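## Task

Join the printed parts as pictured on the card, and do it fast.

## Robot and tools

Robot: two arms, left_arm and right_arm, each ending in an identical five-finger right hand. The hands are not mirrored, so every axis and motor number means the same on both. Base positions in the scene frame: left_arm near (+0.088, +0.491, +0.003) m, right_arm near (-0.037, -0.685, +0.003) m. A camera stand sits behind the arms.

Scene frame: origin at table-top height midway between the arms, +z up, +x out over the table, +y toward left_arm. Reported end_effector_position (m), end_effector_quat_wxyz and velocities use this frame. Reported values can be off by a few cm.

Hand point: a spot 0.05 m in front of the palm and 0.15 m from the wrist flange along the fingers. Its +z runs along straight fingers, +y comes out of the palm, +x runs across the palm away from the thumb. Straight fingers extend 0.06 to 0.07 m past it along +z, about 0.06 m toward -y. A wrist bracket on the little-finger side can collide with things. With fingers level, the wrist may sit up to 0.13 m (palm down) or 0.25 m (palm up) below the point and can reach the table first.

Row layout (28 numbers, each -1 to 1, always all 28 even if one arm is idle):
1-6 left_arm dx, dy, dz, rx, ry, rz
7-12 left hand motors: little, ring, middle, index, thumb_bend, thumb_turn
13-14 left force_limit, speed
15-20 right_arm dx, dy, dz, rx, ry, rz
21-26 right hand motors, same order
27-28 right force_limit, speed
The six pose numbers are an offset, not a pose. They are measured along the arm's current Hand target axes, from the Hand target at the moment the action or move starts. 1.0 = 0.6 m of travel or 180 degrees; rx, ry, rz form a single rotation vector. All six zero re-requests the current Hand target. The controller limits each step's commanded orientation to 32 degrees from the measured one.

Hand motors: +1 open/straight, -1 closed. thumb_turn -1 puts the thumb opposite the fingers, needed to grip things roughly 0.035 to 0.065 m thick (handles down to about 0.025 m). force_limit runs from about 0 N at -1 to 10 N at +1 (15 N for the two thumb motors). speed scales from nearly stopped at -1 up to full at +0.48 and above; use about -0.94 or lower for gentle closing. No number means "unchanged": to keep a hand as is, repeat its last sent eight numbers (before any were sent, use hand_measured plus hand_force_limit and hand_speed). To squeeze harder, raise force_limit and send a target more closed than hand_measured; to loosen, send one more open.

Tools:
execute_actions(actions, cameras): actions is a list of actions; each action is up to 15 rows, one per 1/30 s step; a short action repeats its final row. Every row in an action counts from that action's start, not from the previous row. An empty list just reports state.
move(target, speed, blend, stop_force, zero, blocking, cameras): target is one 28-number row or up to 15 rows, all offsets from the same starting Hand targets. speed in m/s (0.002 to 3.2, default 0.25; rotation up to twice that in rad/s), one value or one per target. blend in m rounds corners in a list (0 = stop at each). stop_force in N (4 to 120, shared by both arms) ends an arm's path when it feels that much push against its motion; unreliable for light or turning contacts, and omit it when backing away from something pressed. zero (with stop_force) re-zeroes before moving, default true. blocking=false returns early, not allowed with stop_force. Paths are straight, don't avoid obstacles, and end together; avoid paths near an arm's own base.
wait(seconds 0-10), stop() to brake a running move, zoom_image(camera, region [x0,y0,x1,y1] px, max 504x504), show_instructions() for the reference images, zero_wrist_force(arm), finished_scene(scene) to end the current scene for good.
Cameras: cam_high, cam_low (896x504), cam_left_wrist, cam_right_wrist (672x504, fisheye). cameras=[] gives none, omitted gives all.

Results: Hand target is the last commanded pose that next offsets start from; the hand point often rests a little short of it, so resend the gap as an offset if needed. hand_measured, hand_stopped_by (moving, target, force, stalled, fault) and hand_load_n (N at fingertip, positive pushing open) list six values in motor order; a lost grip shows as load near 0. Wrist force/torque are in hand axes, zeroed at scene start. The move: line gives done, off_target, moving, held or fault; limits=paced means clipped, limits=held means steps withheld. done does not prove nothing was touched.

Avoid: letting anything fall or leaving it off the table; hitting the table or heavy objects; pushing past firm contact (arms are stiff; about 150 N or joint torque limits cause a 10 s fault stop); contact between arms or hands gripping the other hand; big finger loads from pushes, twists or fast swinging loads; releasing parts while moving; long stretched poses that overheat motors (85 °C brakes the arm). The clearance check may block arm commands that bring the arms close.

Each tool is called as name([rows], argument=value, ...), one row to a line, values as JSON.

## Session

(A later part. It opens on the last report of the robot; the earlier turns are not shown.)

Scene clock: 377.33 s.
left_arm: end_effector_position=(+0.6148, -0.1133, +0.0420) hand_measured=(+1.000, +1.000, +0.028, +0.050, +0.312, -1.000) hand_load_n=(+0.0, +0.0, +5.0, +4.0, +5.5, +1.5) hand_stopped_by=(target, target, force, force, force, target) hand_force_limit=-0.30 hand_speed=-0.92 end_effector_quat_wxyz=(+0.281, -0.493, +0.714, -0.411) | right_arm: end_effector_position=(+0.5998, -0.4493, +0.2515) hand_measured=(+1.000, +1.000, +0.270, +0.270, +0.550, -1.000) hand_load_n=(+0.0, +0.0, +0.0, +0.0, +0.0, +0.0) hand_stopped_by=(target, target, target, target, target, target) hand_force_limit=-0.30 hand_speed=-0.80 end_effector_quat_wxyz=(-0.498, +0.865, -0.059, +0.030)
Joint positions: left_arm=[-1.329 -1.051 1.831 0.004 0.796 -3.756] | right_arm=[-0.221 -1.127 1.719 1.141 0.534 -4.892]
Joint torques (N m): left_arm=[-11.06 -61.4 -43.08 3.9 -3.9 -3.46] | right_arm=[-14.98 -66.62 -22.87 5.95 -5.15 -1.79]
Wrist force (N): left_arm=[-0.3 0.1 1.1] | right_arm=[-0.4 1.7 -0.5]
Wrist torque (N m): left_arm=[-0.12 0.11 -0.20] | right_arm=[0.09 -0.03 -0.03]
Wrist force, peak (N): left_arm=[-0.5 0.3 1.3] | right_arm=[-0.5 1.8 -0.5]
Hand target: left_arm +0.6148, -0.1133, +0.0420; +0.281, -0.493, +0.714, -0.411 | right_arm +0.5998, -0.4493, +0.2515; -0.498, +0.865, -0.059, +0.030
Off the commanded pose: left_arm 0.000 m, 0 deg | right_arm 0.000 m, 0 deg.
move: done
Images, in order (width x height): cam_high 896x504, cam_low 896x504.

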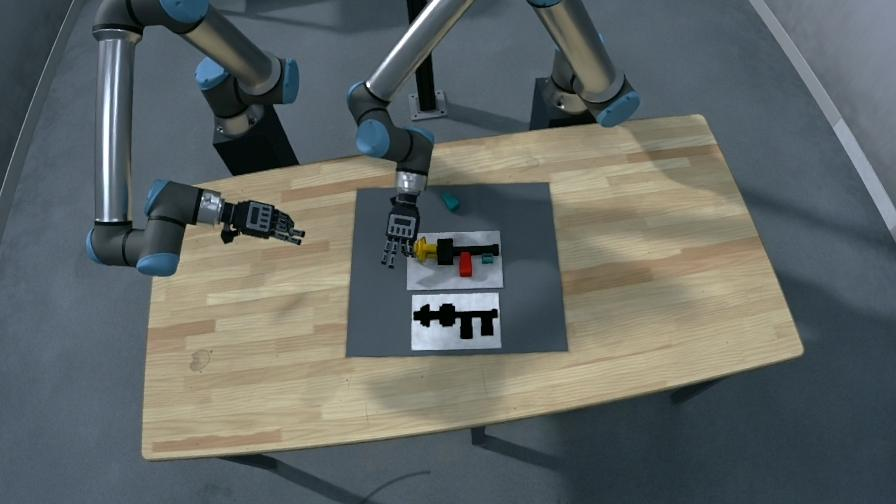

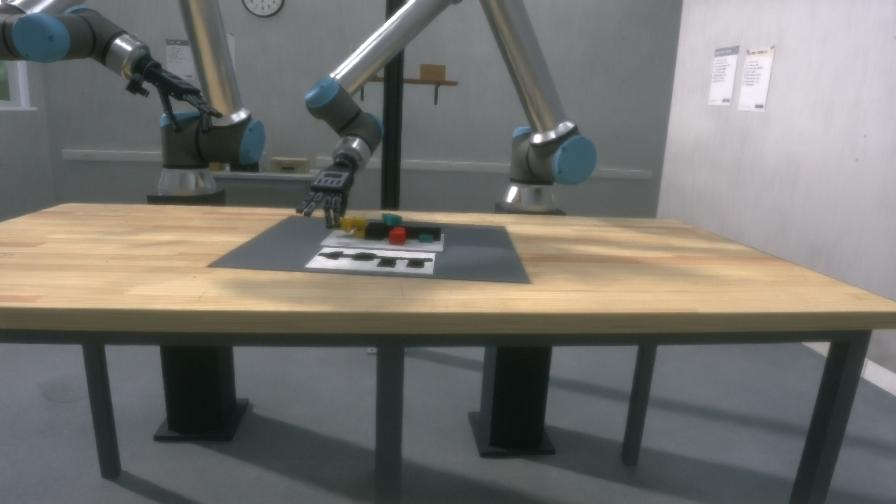

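move(target=[0, 0.01155, 0.00667, 0, 0, 0, 1, 1, -0.2, -0.2, 0, -1, -0.3, -0.92, 0, 0, 0, 0, 0, 0, 1, 1, 0.27, 0.27, 0.55, -1, -0.3, -0.8], speed=0.01, stop_force=4, cameras=["cam_high", "cam_low"])

zoom_image(camera="cam_high", region=[405, 225, 465, 285])

zoom_image(camera="cam_low", region=[335, 200, 385, 245])

Scene clock: 383.63 s.
left_arm: end_effector_position=(+0.6148, -0.1133, +0.0339) hand_measured=(+1.000, +1.000, +0.028, +0.050, +0.312, -1.000) hand_load_n=(+0.0, +0.0, +4.0, +4.5, +5.0, +1.5) hand_stopped_by=(target, target, force, force, force, target) hand_force_limit=-0.30 hand_speed=-0.92 end_effector_quat_wxyz=(+0.281, -0.493, +0.714, -0.411) | right_arm: end_effector_position=(+0.5998, -0.4493, +0.2515) hand_measured=(+1.000, +1.000, +0.270, +0.270, +0.550, -1.000) hand_load_n=(+0.0, +0.0, +0.0, +0.0, +0.0, +0.0) hand_stopped_by=(target, target, target, target, target, target) hand_force_limit=-0.30 hand_speed=-0.80 end_effector_quat_wxyz=(-0.498, +0.865, -0.059, +0.030)
Joint positions: left_arm=[-1.329 -1.041 1.834 -0.008 0.796 -3.756] | right_arm=[-0.221 -1.127 1.719 1.141 0.534 -4.892]
Joint torques (N m): left_arm=[-13.51 -95.14 -30.99 3.93 -3.71 -2.91] | right_arm=[-14.3 -64.18 -23.41 5.68 -4.95 -1.4]
Wrist force (N): left_arm=[-0.2 -0.1 1.2] | right_arm=[-0.8 1.4 -0.7]
Wrist torque (N m): left_arm=[-0.11 0.09 -0.17] | right_arm=[0.05 0.03 -0.06]
Wrist force, peak (N): left_arm=[-0.1 0.0 1.4] | right_arm=[-0.9 1.8 -0.4]
Hand target: left_arm +0.6148, -0.1133, +0.0340; +0.281, -0.493, +0.714, -0.411 | right_arm +0.5998, -0.4493, +0.2515; -0.498, +0.865, -0.059, +0.030
Off the commanded pose: left_arm 0.000 m, 0 deg | right_arm 0.000 m, 0 deg.
move: done
Images, in order (width x height): cam_high 896x504, cam_low 896x504.

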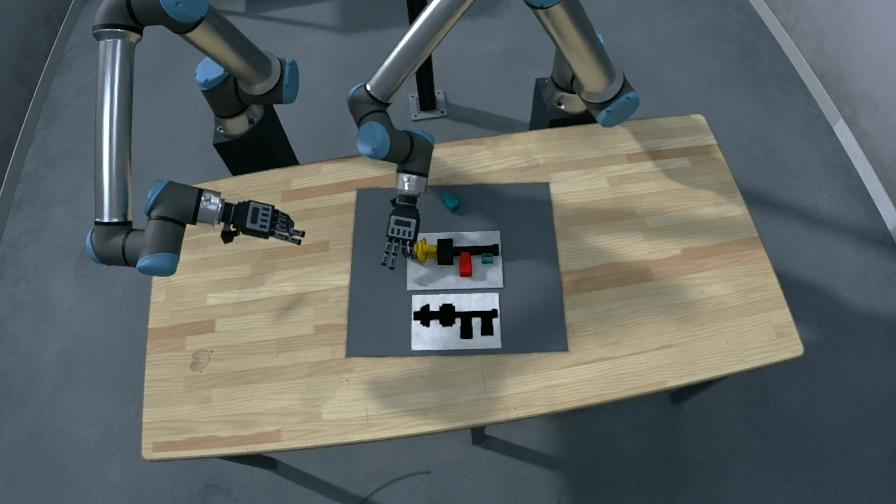

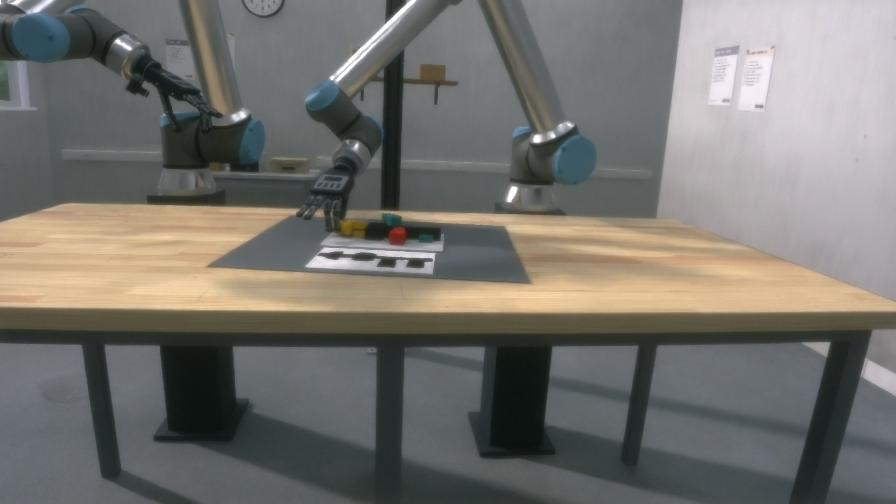

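Scaled by 8.400 from the camera's 896x504 image, which has a finer 1280x720 frame.

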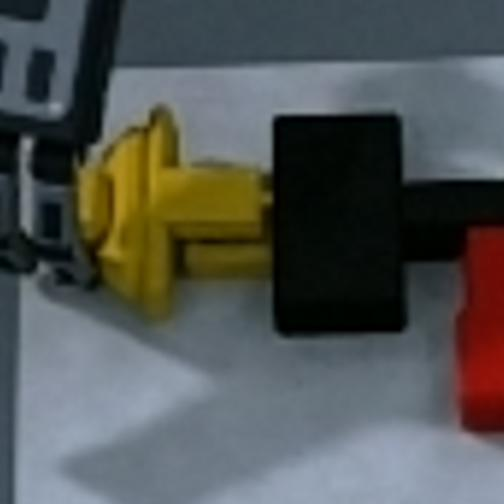

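Scaled by 10.080 from the camera's 896x504 image, which has a finer 1280x720 frame.

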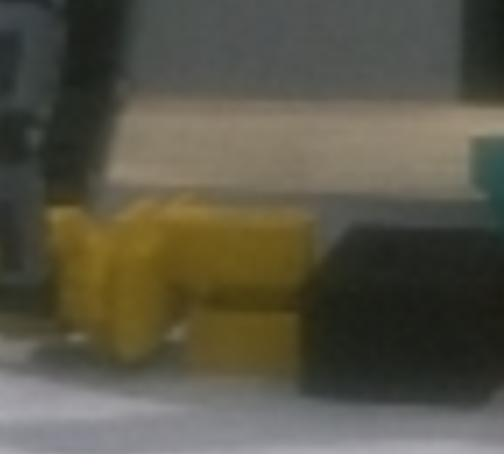

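No lateral force: the plug is entering. Continue down.

move(target=[0, 0.01155, 0.00667, 0, 0, 0, 1, 1, -0.2, -0.2, 0, -1, -0.3, -0.92, 0, 0, 0, 0, 0, 0, 1, 1, 0.27, 0.27, 0.55, -1, -0.3, -0.8], speed=0.01, stop_force=7, cameras=["cam_high", "cam_low"])

zoom_image(camera="cam_low", region=[335, 200, 385, 245])

zoom_image(camera="cam_high", region=[405, 225, 465, 285])

Scene clock: 389.77 s.
left_arm: end_effector_position=(+0.6147, -0.1133, +0.0264) hand_measured=(+1.000, +1.000, +0.028, +0.050, +0.312, -1.000) hand_load_n=(+0.0, +0.0, +0.0, +6.0, +3.0, +0.5) hand_stopped_by=(target, target, force, force, force, target) hand_force_limit=-0.30 hand_speed=-0.92 end_effector_quat_wxyz=(+0.281, -0.493, +0.714, -0.411) | right_arm: end_effector_position=(+0.5998, -0.4493, +0.2515) hand_measured=(+1.000, +1.000, +0.270, +0.270, +0.550, -1.000) hand_load_n=(+0.0, +0.0, +0.0, +0.0, +0.0, +0.0) hand_stopped_by=(target, target, target, target, target, target) hand_force_limit=-0.30 hand_speed=-0.80 end_effector_quat_wxyz=(-0.498, +0.865, -0.059, +0.030)
Joint positions: left_arm=[-1.329 -1.032 1.836 -0.02 0.796 -3.756] | right_arm=[-0.221 -1.127 1.719 1.141 0.534 -4.892]
Joint torques (N m): left_arm=[-10.58 -91.16 -37.5 3.97 2.77 -2.96] | right_arm=[-15.52 -61.66 -23.56 5.52 -5.12 -1.04]
Wrist force (N): left_arm=[0.2 -4.0 -1.7] | right_arm=[-0.7 1.5 -0.2]
Wrist torque (N m): left_arm=[-0.05 0.08 -0.20] | right_arm=[0.04 0.01 -0.05]
Wrist force, peak (N): left_arm=[-1.9 -11.0 -7.6] | right_arm=[-1.0 1.7 -0.4]
Hand target: left_arm +0.6147, -0.1133, +0.0264; +0.281, -0.493, +0.714, -0.411 | right_arm +0.5998, -0.4493, +0.2515; -0.498, +0.865, -0.059, +0.030
Off the commanded pose: left_arm 0.000 m, 0 deg | right_arm 0.000 m, 0 deg.
move: contact (left_arm)
Images, in order (width x height): cam_high 896x504, cam_low 896x504.

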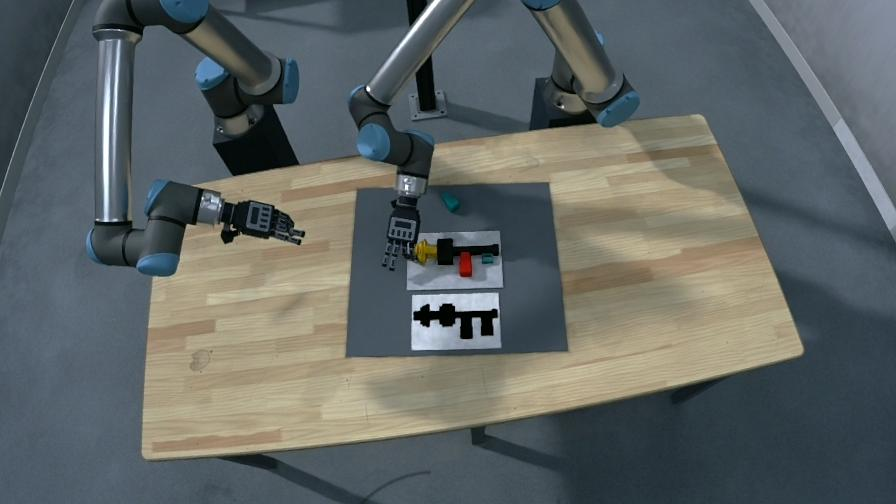

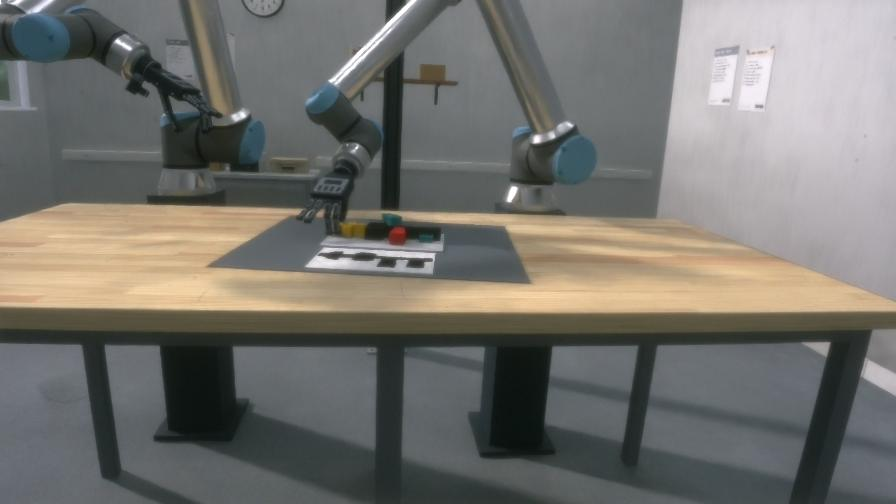

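Scaled by 10.080 from the camera's 896x504 image, which has a finer 1280x720 frame.

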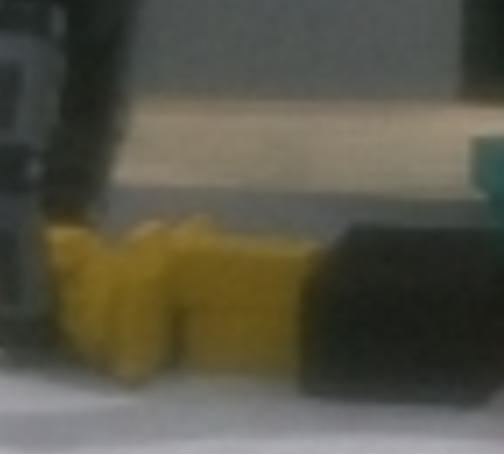

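Scaled by 8.400 from the camera's 896x504 image, which has a finer 1280x720 frame.

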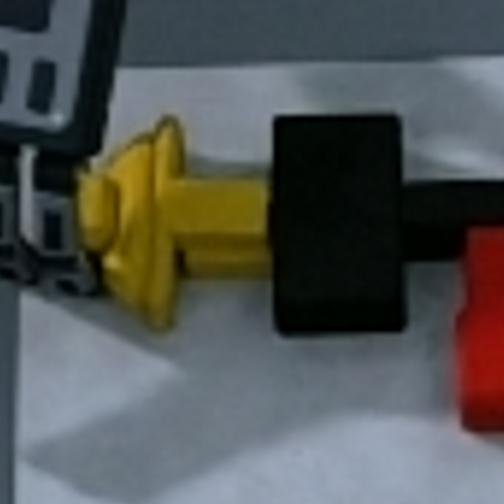

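move([
  [0, 0, 0, 0, 0, 0, 1, 1, 0.35, 0.35, 0.6, -1, -0.3, -0.8, 0, 0, 0, 0, 0, 0, 1, 1, 0.27, 0.27, 0.55, -1, -0.3, -0.8],
  [0, -0.1732, -0.1, 0, 0, 0, 1, 1, 0.35, 0.35, 0.6, -1, -0.3, -0.8, 0, 0, 0, 0, 0, 0, 1, 1, 0.27, 0.27, 0.55, -1, -0.3, -0.8],
  [-0.1357, -0.0367, -0.3485, 0, 0.242, 0.1397, 1, 1, 0.35, 0.35, 0.6, -1, -0.3, -0.8, 0, 0, 0, 0, 0, 0, 1, 1, 0.27, 0.27, 0.55, -1, -0.3, -0.8],
], speed=[0.1, 0.12, 0.25], cameras=["all"])

zoom_image(camera="cam_left_wrist", region=[420, 150, 560, 290])

zoom_image(camera="cam_high", region=[405, 225, 515, 290])

zoom_image(camera="cam_low", region=[335, 205, 455, 255])

Scene clock: 408.30 s.
left_arm: end_effector_position=(+0.4856, +0.0237, +0.1504) hand_measured=(+1.000, +1.000, +0.350, +0.350, +0.600, -1.000) hand_load_n=(+0.0, +0.0, +0.0, +0.0, +0.0, +0.0) hand_stopped_by=(target, target, target, target, target, target) hand_force_limit=-0.30 hand_speed=-0.80 end_effector_quat_wxyz=(+0.079, -0.144, +0.854, -0.494) | right_arm: end_effector_position=(+0.5998, -0.4493, +0.2515) hand_measured=(+1.000, +1.000, +0.270, +0.270, +0.550, -1.000) hand_load_n=(+0.0, +0.0, -0.5, +0.0, +0.0, +0.0) hand_stopped_by=(target, target, target, target, target, target) hand_force_limit=-0.30 hand_speed=-0.80 end_effector_quat_wxyz=(-0.498, +0.865, -0.059, +0.030)
Joint positions: left_arm=[-1.201 -1.582 2.256 -0.149 1.624 -3.119] | right_arm=[-0.221 -1.127 1.719 1.141 0.534 -4.892]
Joint torques (N m): left_arm=[2.11 -34.86 -44.89 0.48 2.82 1.76] | right_arm=[-12 -54.39 -23.02 5.17 -4.85 -0.27]
Wrist force (N): left_arm=[-0.1 0.1 0.5] | right_arm=[-0.5 1.3 -0.2]
Wrist torque (N m): left_arm=[-0.07 0.14 -0.08] | right_arm=[0.01 -0.02 -0.05]
Wrist force, peak (N): left_arm=[-0.4 -5.9 -7.5] | right_arm=[-0.7 1.9 -0.3]
Hand target: left_arm +0.4856, +0.0237, +0.1505; +0.079, -0.143, +0.854, -0.494 | right_arm +0.5998, -0.4493, +0.2515; -0.498, +0.865, -0.059, +0.030
Off the commanded pose: left_arm 0.000 m, 0 deg | right_arm 0.000 m, 0 deg.
move: done
camera_calibration:
cam_left_wrist: T_world_to_cam=[[-0.415947, 0.4001, -0.816644, 0.308893], [0.588262, 0.803201, 0.0938896, -0.323426], [0.693495, -0.441348, -0.569453, -0.127985], [0, 0, 0, 1]] pos_world=[0.4075, 0.079702, 0.209741]
cam_right_wrist: T_world_to_cam=[[0.132897, -0.493951, -0.859273, -0.0799406], [-0.881425, -0.455362, 0.125441, 0.292481], [-0.453242, 0.740714, -0.495897, 0.838706], [0, 0, 0, 1]] pos_world=[0.648561, -0.527543, 0.310532]

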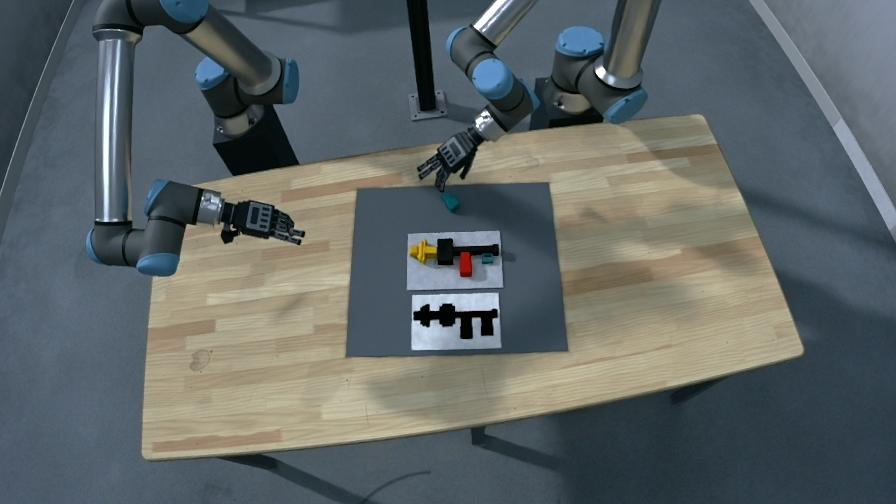

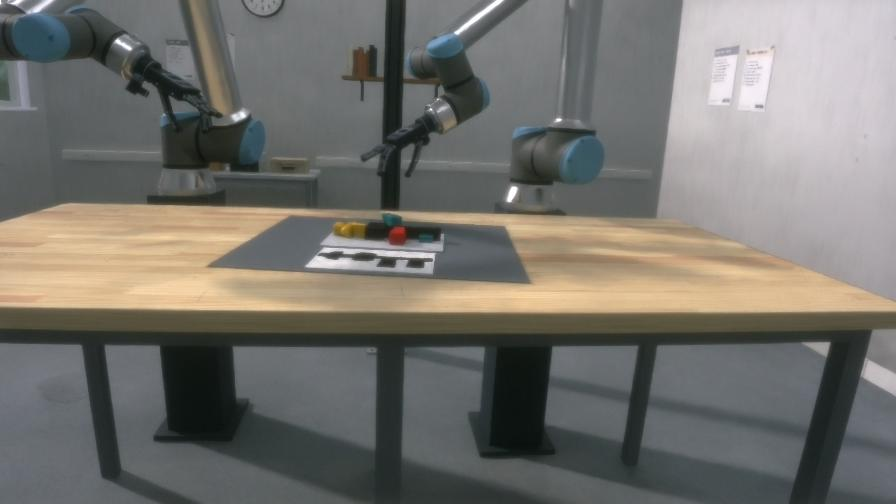

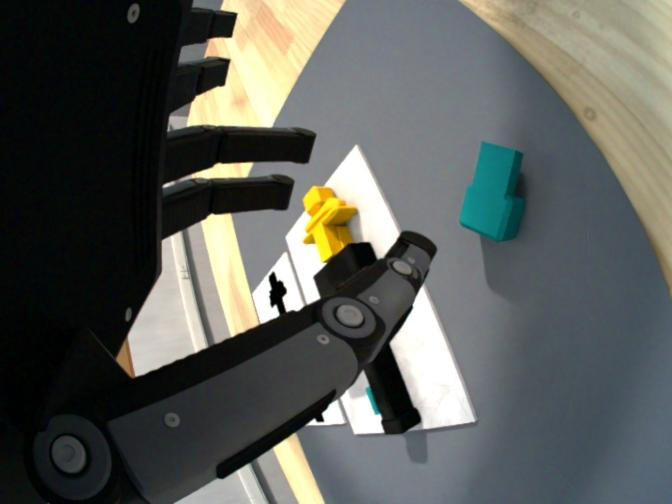

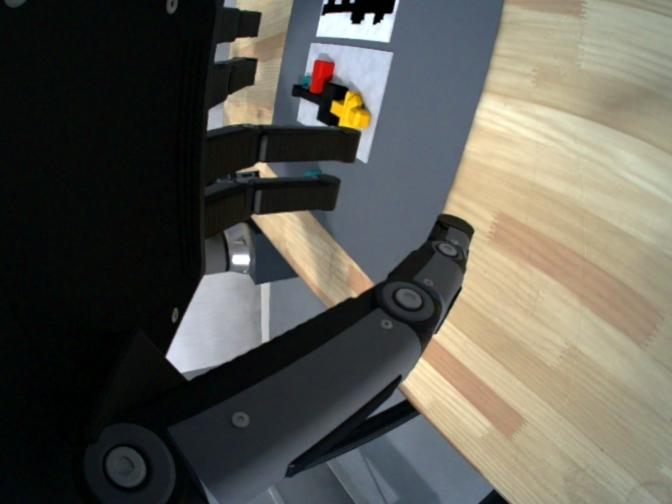

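Scaled by 3.600 from the camera's 672x504 image, which has a finer 960x720 frame.

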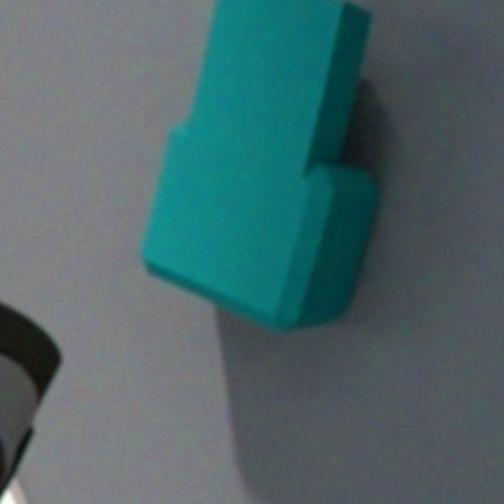

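Scaled by 4.582 from the camera's 896x504 image, which has a finer 1280x720 frame.

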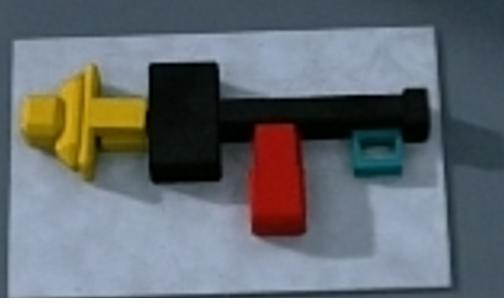

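Scaled by 4.200 from the camera's 896x504 image, which has a finer 1280x720 frame.

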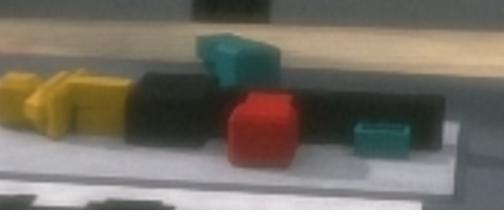

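zoom_image(camera="cam_left_wrist", region=[430, 125, 550, 255])

Scaled by 3.877 from the camera's 672x504 image, which has a finer 960x720 frame.

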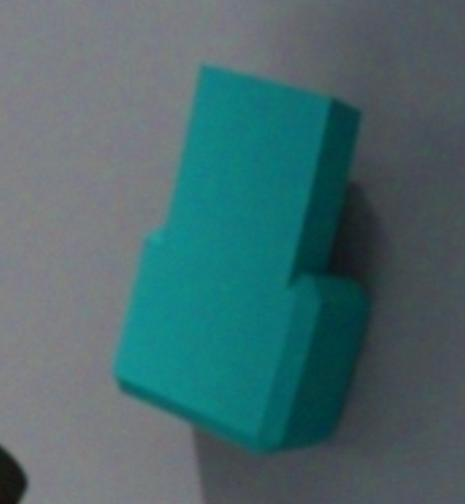

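move([
  [-0.0012, 0.1498, 0.0753, 0, -0.0601, -0.0347, 1, 1, 0.4, 0.4, 0.5, -1, -0.3, 0, 0, 0, 0, 0, 0, 0, 1, 1, 0.27, 0.27, 0.55, -1, -0.3, -0.8],
  [-0.0012, 0.1845, 0.0953, 0, -0.0601, -0.0347, 1, 1, 0.4, 0.4, 0.5, -1, -0.3, 0, 0, 0, 0, 0, 0, 0, 1, 1, 0.27, 0.27, 0.55, -1, -0.3, -0.8],
], speed=[0.15, 0.05], stop_force=7, cameras=["cam_left_wrist"])

zoom_image(camera="cam_left_wrist", region=[250, 100, 450, 300])

move(target=[0, 0, 0, 0, 0, 0, 1, 1, -0.2, -0.2, 0, -1, -0.3, -0.92, 0, 0, 0, 0, 0, 0, 1, 1, 0.27, 0.27, 0.55, -1, -0.3, -0.8], cameras=["cam_left_wrist"])

zoom_image(camera="cam_left_wrist", region=[230, 100, 430, 300])

Scene clock: 440.67 s.
left_arm: end_effector_position=(+0.4836, +0.0291, +0.0260) hand_measured=(+1.000, +1.000, +0.400, +0.400, +0.500, -1.000) hand_load_n=(+0.0, +0.0, +0.0, +0.0, +0.0, +0.0) hand_stopped_by=(target, target, target, target, target, target) hand_force_limit=-0.30 hand_speed=0.00 end_effector_quat_wxyz=(+0.132, -0.236, +0.834, -0.482) | right_arm: end_effector_position=(+0.5998, -0.4493, +0.2515) hand_measured=(+1.000, +1.000, +0.270, +0.270, +0.550, -1.000) hand_load_n=(+0.0, +0.0, +0.0, +0.0, +0.0, +0.0) hand_stopped_by=(target, target, target, target, target, target) hand_force_limit=-0.30 hand_speed=-0.80 end_effector_quat_wxyz=(-0.498, +0.865, -0.059, +0.030)
Joint positions: left_arm=[-1.317 -1.398 2.371 -0.432 1.337 -3.288] | right_arm=[-0.221 -1.127 1.719 1.141 0.534 -4.892]
Joint torques (N m): left_arm=[-13.71 -58.98 -37.55 -0.18 -3.26 -2.85] | right_arm=[-13.53 -54.72 -24.03 4.89 -4.63 0.12]
Wrist force (N): left_arm=[-0.3 -0.5 0.6] | right_arm=[-0.3 1.3 -0.1]
Wrist torque (N m): left_arm=[-0.19 0.06 -0.30] | right_arm=[0.00 -0.05 -0.03]
Wrist force, peak (N): left_arm=[-0.3 -2.0 -0.3] | right_arm=[-0.2 1.9 -0.4]
Hand target: left_arm +0.4836, +0.0291, +0.0260; +0.132, -0.236, +0.834, -0.482 | right_arm +0.5998, -0.4493, +0.2515; -0.498, +0.865, -0.059, +0.030
Off the commanded pose: left_arm 0.000 m, 0 deg | right_arm 0.000 m, 0 deg.
move: done
camera_calibration:
cam_left_wrist: T_world_to_cam=[[-0.493088, 0.301832, -0.815942, 0.244402], [0.400952, 0.911185, 0.0947626, -0.22749], [0.772077, -0.280427, -0.570314, -0.237648], [0, 0, 0, 1]] pos_world=[0.395207, 0.066874, 0.0854412]
Images, in order (width x height): cam_left_wrist 672x504.

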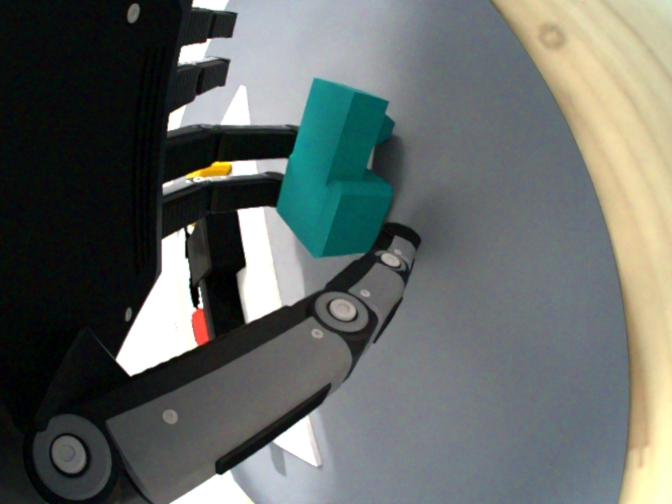

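Scaled by 2.520 from the camera's 672x504 image, which has a finer 960x720 frame.

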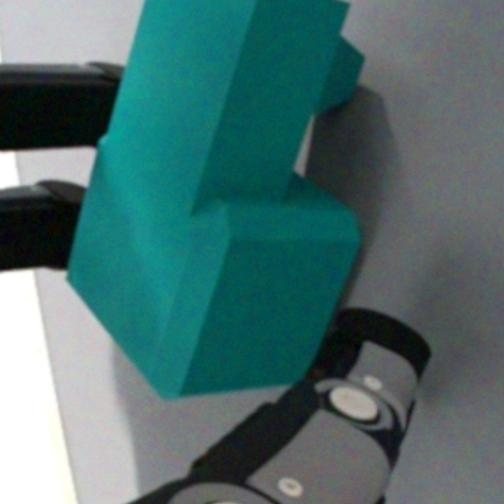

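Scene clock: 442.23 s.
left_arm: end_effector_position=(+0.4836, +0.0291, +0.0260) hand_measured=(+1.000, +1.000, +0.126, +0.110, +0.354, -1.000) hand_load_n=(+0.0, +0.0, +3.0, +6.0, +5.0, -1.0) hand_stopped_by=(target, target, force, force, force, target) hand_force_limit=-0.30 hand_speed=-0.92 end_effector_quat_wxyz=(+0.132, -0.236, +0.834, -0.482) | right_arm: end_effector_position=(+0.5998, -0.4493, +0.2515) hand_measured=(+1.000, +1.000, +0.270, +0.270, +0.550, -1.000) hand_load_n=(+0.0, +0.0, +0.0, +0.0, +0.0, +0.0) hand_stopped_by=(target, target, target, target, target, target) hand_force_limit=-0.30 hand_speed=-0.80 end_effector_quat_wxyz=(-0.498, +0.865, -0.059, +0.030)
Joint positions: left_arm=[-1.317 -1.398 2.371 -0.432 1.337 -3.288] | right_arm=[-0.221 -1.127 1.719 1.141 0.534 -4.892]
Joint torques (N m): left_arm=[-13.38 -59.47 -37.29 -2.27 -3.09 -3] | right_arm=[-12.62 -54.09 -23.7 5.15 -4.91 0.31]
Wrist force (N): left_arm=[-0.5 -1.5 0.1] | right_arm=[-0.9 1.5 -0.3]
Wrist torque (N m): left_arm=[-0.18 0.06 -0.30] | right_arm=[0.06 0.04 -0.06]
Wrist force, peak (N): left_arm=[-0.8 -1.5 0.3] | right_arm=[-0.4 1.8 -0.3]
Hand target: left_arm +0.4836, +0.0291, +0.0260; +0.132, -0.236, +0.834, -0.482 | right_arm +0.5998, -0.4493, +0.2515; -0.498, +0.865, -0.059, +0.030
Off the commanded pose: left_arm 0.000 m, 0 deg | right_arm 0.000 m, 0 deg.
move: done
camera_calibration:
cam_left_wrist: T_world_to_cam=[[-0.493088, 0.301832, -0.815942, 0.244432], [0.400952, 0.911185, 0.0947626, -0.227399], [0.772077, -0.280427, -0.570314, -0.237676], [0, 0, 0, 1]] pos_world=[0.395207, 0.066774, 0.0854412]
Images, in order (width x height): cam_left_wrist 672x504.

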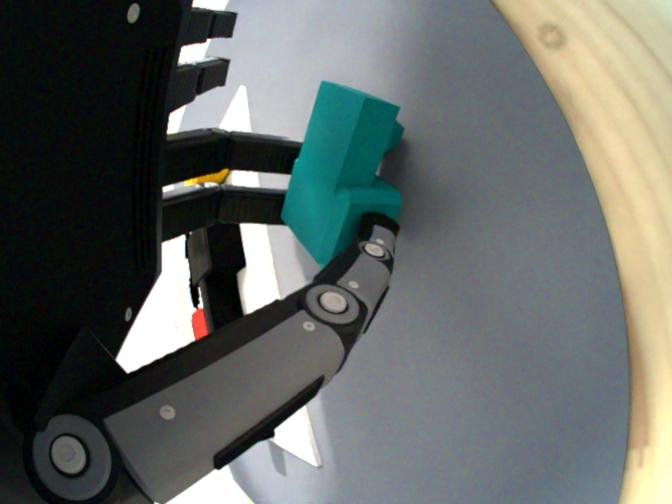

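Scaled by 2.520 from the camera's 672x504 image, which has a finer 960x720 frame.

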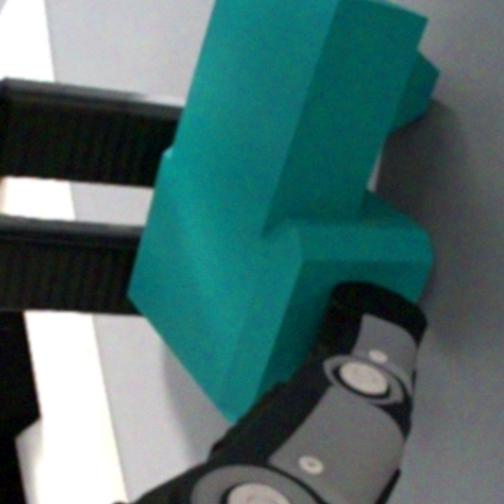

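zoom_image(camera="cam_left_wrist", region=[275, 70, 415, 270])

Scaled by 2.520 from the camera's 672x504 image, which has a finer 960x720 frame.

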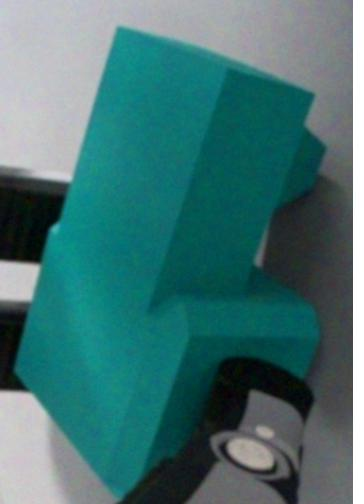

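move([
  [0, -0.0577, -0.0333, 0, 0, 0, 1, 1, -0.2, -0.2, 0, -1, -0.3, -0.92, 0, 0, 0, 0, 0, 0, 1, 1, 0.27, 0.27, 0.55, -1, -0.3, -0.8],
  [-0.3708, -0.2332, -0.0097, 0, 0.1775, 0.1025, 1, 1, -0.2, -0.2, 0, -1, -0.3, -0.92, 0, 0, 0, 0, 0, 0, 1, 1, 0.27, 0.27, 0.55, -1, -0.3, -0.8],
], speed=[0.07, 0.2], blend=0.01, cameras=["cam_high", "cam_low", "cam_left_wrist"])

zoom_image(camera="cam_left_wrist", region=[440, 90, 600, 230])

zoom_image(camera="cam_high", region=[440, 220, 530, 290])

zoom_image(camera="cam_low", region=[380, 150, 460, 250])

Scene clock: 476.70 s.
left_arm: end_effector_position=(+0.7081, +0.0897, +0.1484) hand_measured=(+1.000, +1.000, +0.126, +0.110, +0.354, -1.000) hand_load_n=(+0.0, +0.0, +2.5, +5.5, +5.5, -1.0) hand_stopped_by=(target, target, force, force, force, target) hand_force_limit=-0.30 hand_speed=-0.92 end_effector_quat_wxyz=(-0.027, +0.040, +0.864, -0.501) end_effector_velocity=(+0.000, +0.000, +0.001) end_effector_angular_velocity=(+0.001, +0.001, -0.002) | right_arm: end_effector_position=(+0.5998, -0.4493, +0.2515) hand_measured=(+1.000, +1.000, +0.270, +0.270, +0.550, -1.000) hand_load_n=(+0.0, -0.5, -0.5, +0.0, +0.0, +0.0) hand_stopped_by=(target, target, target, target, target, target) hand_force_limit=-0.30 hand_speed=-0.80 end_effector_quat_wxyz=(-0.498, +0.865, -0.059, +0.030)
Joint positions: left_arm=[-0.605 -1.156 1.783 0.259 2.444 -2.395] | right_arm=[-0.221 -1.127 1.719 1.141 0.534 -4.892]
Joint velocities: left_arm=[0 0 -0.001 0.005 0.001 0.004] | right_arm=[within noise]
Joint torques (N m): left_arm=[9.99 -59.59 -44.62 4.5 4.23 2.79] | right_arm=[-12.32 -54.45 -24.09 4.86 -4.85 0.45]
Wrist force (N): left_arm=[0.1 0.1 0.4] | right_arm=[-0.5 1.3 0.0]
Wrist torque (N m): left_arm=[-0.16 0.09 -0.07] | right_arm=[0.01 -0.02 -0.04]
Wrist force, peak (N): left_arm=[-0.6 -1.8 -0.1] | right_arm=[0.0 1.9 -0.1]
Hand target: left_arm +0.7082, +0.0897, +0.1485; -0.027, +0.040, +0.864, -0.501 | right_arm +0.5998, -0.4493, +0.2515; -0.498, +0.865, -0.059, +0.030
Off the commanded pose: left_arm 0.000 m, 0 deg | right_arm 0.000 m, 0 deg.
move: done
camera_calibration:
cam_left_wrist: T_world_to_cam=[[-0.213035, 0.533791, -0.818342, 0.217946], [0.867566, 0.488578, 0.0928429, -0.676494], [0.449383, -0.690187, -0.567183, -0.0594517], [0, 0, 0, 1]] pos_world=[0.66005, 0.17315, 0.207442]
Images, in order (width x height): cam_high 896x504, cam_low 896x504, cam_left_wrist 672x504.

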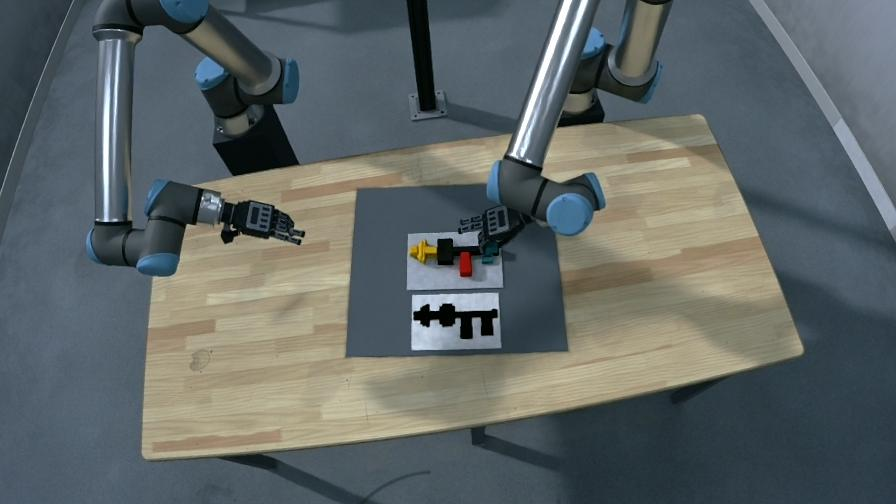

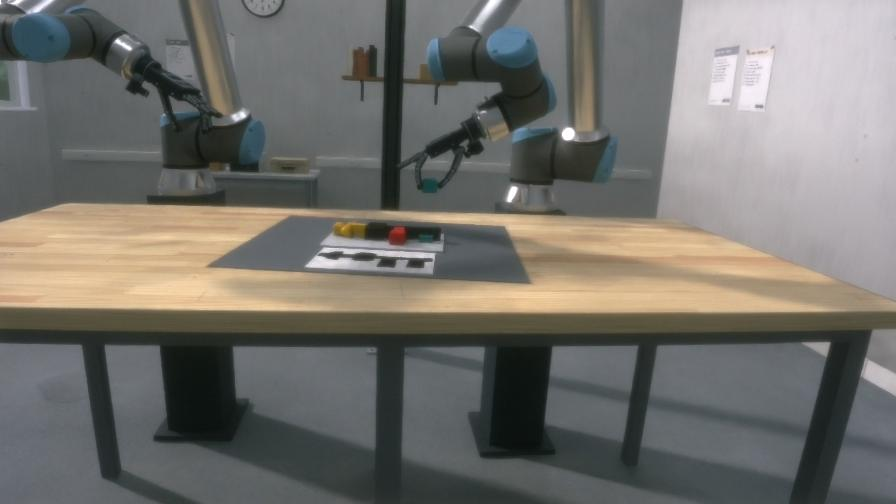

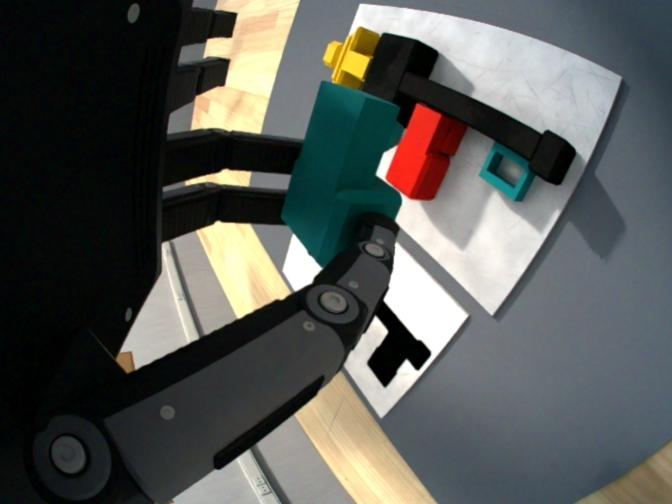

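Scaled by 3.150 from the camera's 672x504 image, which has a finer 960x720 frame.

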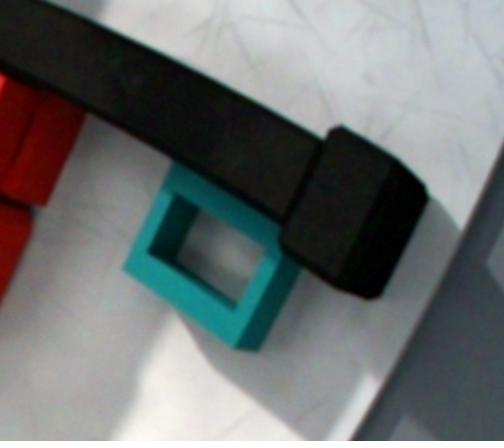

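Scaled by 5.600 from the camera's 896x504 image, which has a finer 1280x720 frame.

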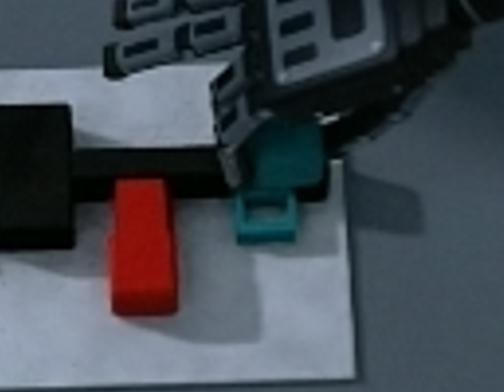

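Scaled by 5.040 from the camera's 896x504 image, which has a finer 1280x720 frame.

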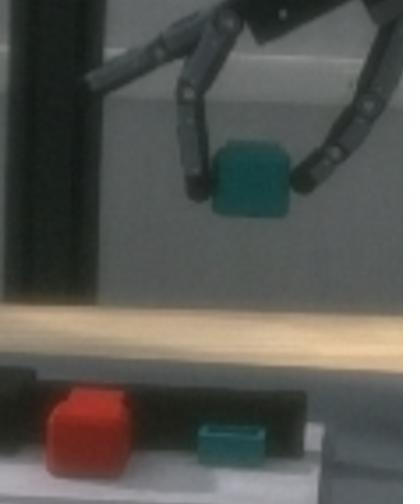

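zoom_image(camera="cam_left_wrist", region=[470, 130, 545, 205])

Scaled by 6.720 from the camera's 672x504 image, which has a finer 960x720 frame.

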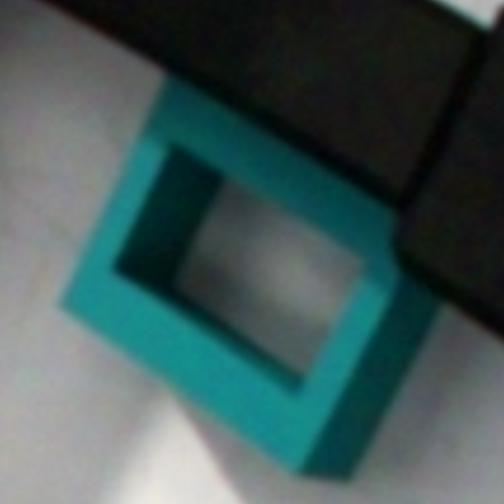

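move(target=[-0.0113, 0.1295, 0.087, 0, 0, 0, 1, 1, -0.2, -0.2, 0, -1, -0.3, -0.92, 0, 0, 0, 0, 0, 0, 1, 1, 0.27, 0.27, 0.55, -1, -0.3, -0.8], speed=0.12, stop_force=6, cameras=["cam_high", "cam_low"])

zoom_image(camera="cam_high", region=[455, 230, 515, 290])

zoom_image(camera="cam_low", region=[405, 208, 445, 248])

Scene clock: 504.17 s.
left_arm: end_effector_position=(+0.7137, +0.0824, +0.0551) hand_measured=(+1.000, +1.000, +0.126, +0.110, +0.354, -1.000) hand_load_n=(+0.0, +0.0, +3.0, +5.5, +5.5, -1.0) hand_stopped_by=(target, target, force, force, force, target) hand_force_limit=-0.30 hand_speed=-0.92 end_effector_quat_wxyz=(-0.027, +0.040, +0.864, -0.501) | right_arm: end_effector_position=(+0.5998, -0.4493, +0.2515) hand_measured=(+1.000, +1.000, +0.270, +0.270, +0.550, -1.000) hand_load_n=(+0.0, +0.0, +0.0, +0.0, +0.0, +0.0) hand_stopped_by=(target, target, target, target, target, target) hand_force_limit=-0.30 hand_speed=-0.80 end_effector_quat_wxyz=(-0.498, +0.865, -0.059, +0.030)
Joint positions: left_arm=[-0.61 -1.046 1.816 0.112 2.441 -2.401] | right_arm=[-0.221 -1.127 1.719 1.141 0.534 -4.892]
Joint torques (N m): left_arm=[6.62 -71.29 -42.84 -0.96 2.88 2.24] | right_arm=[-11.75 -53.88 -24.31 4.67 -4.34 0.68]
Wrist force (N): left_arm=[0.2 0.2 0.5] | right_arm=[-0.3 1.4 -0.2]
Wrist torque (N m): left_arm=[-0.14 0.07 -0.05] | right_arm=[0.02 -0.06 -0.03]
Wrist force, peak (N): left_arm=[0.2 1.6 1.1] | right_arm=[-0.8 1.9 -0.2]
Hand target: left_arm +0.7137, +0.0824, +0.0551; -0.027, +0.040, +0.864, -0.501 | right_arm +0.5998, -0.4493, +0.2515; -0.498, +0.865, -0.059, +0.030
Off the commanded pose: left_arm 0.000 m, 0 deg | right_arm 0.000 m, 0 deg.
move: done
Images, in order (width x height): cam_high 896x504, cam_low 896x504.

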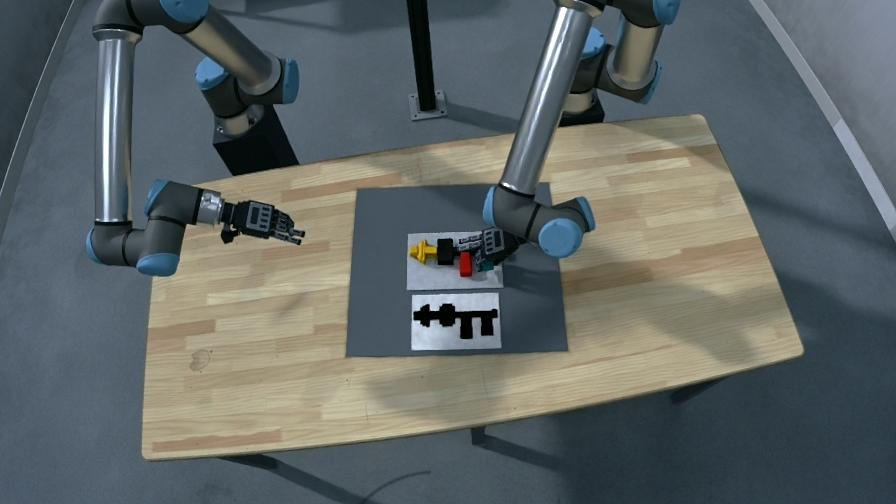

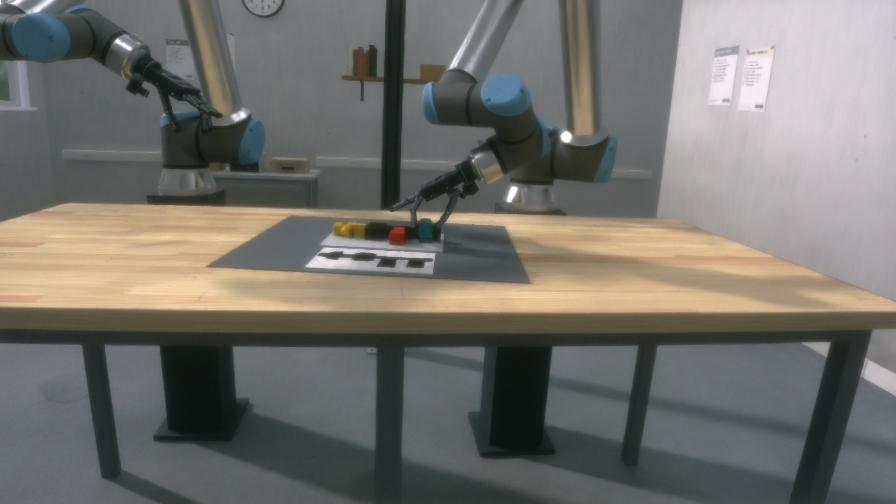

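Scaled by 8.400 from the camera's 896x504 image, which has a finer 1280x720 frame.

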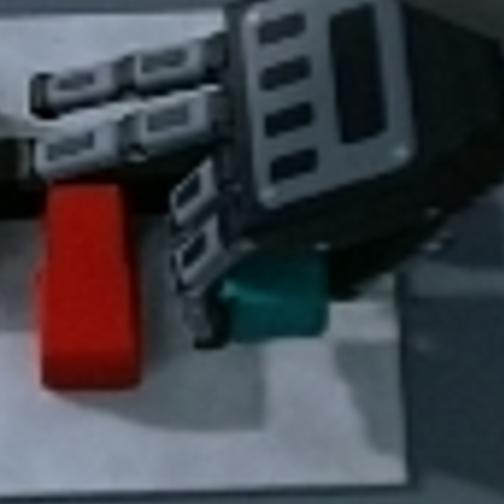

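Scaled by 12.600 from the camera's 896x504 image, which has a finer 1280x720 frame.

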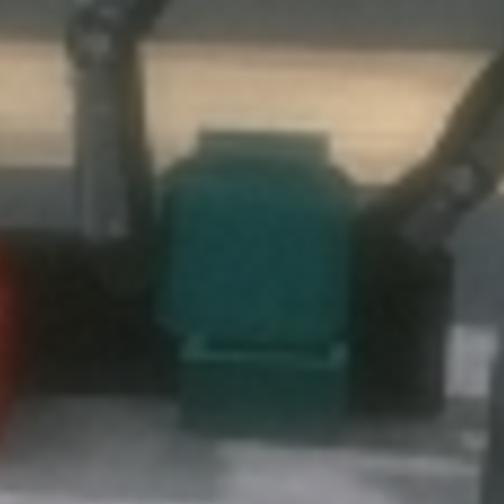

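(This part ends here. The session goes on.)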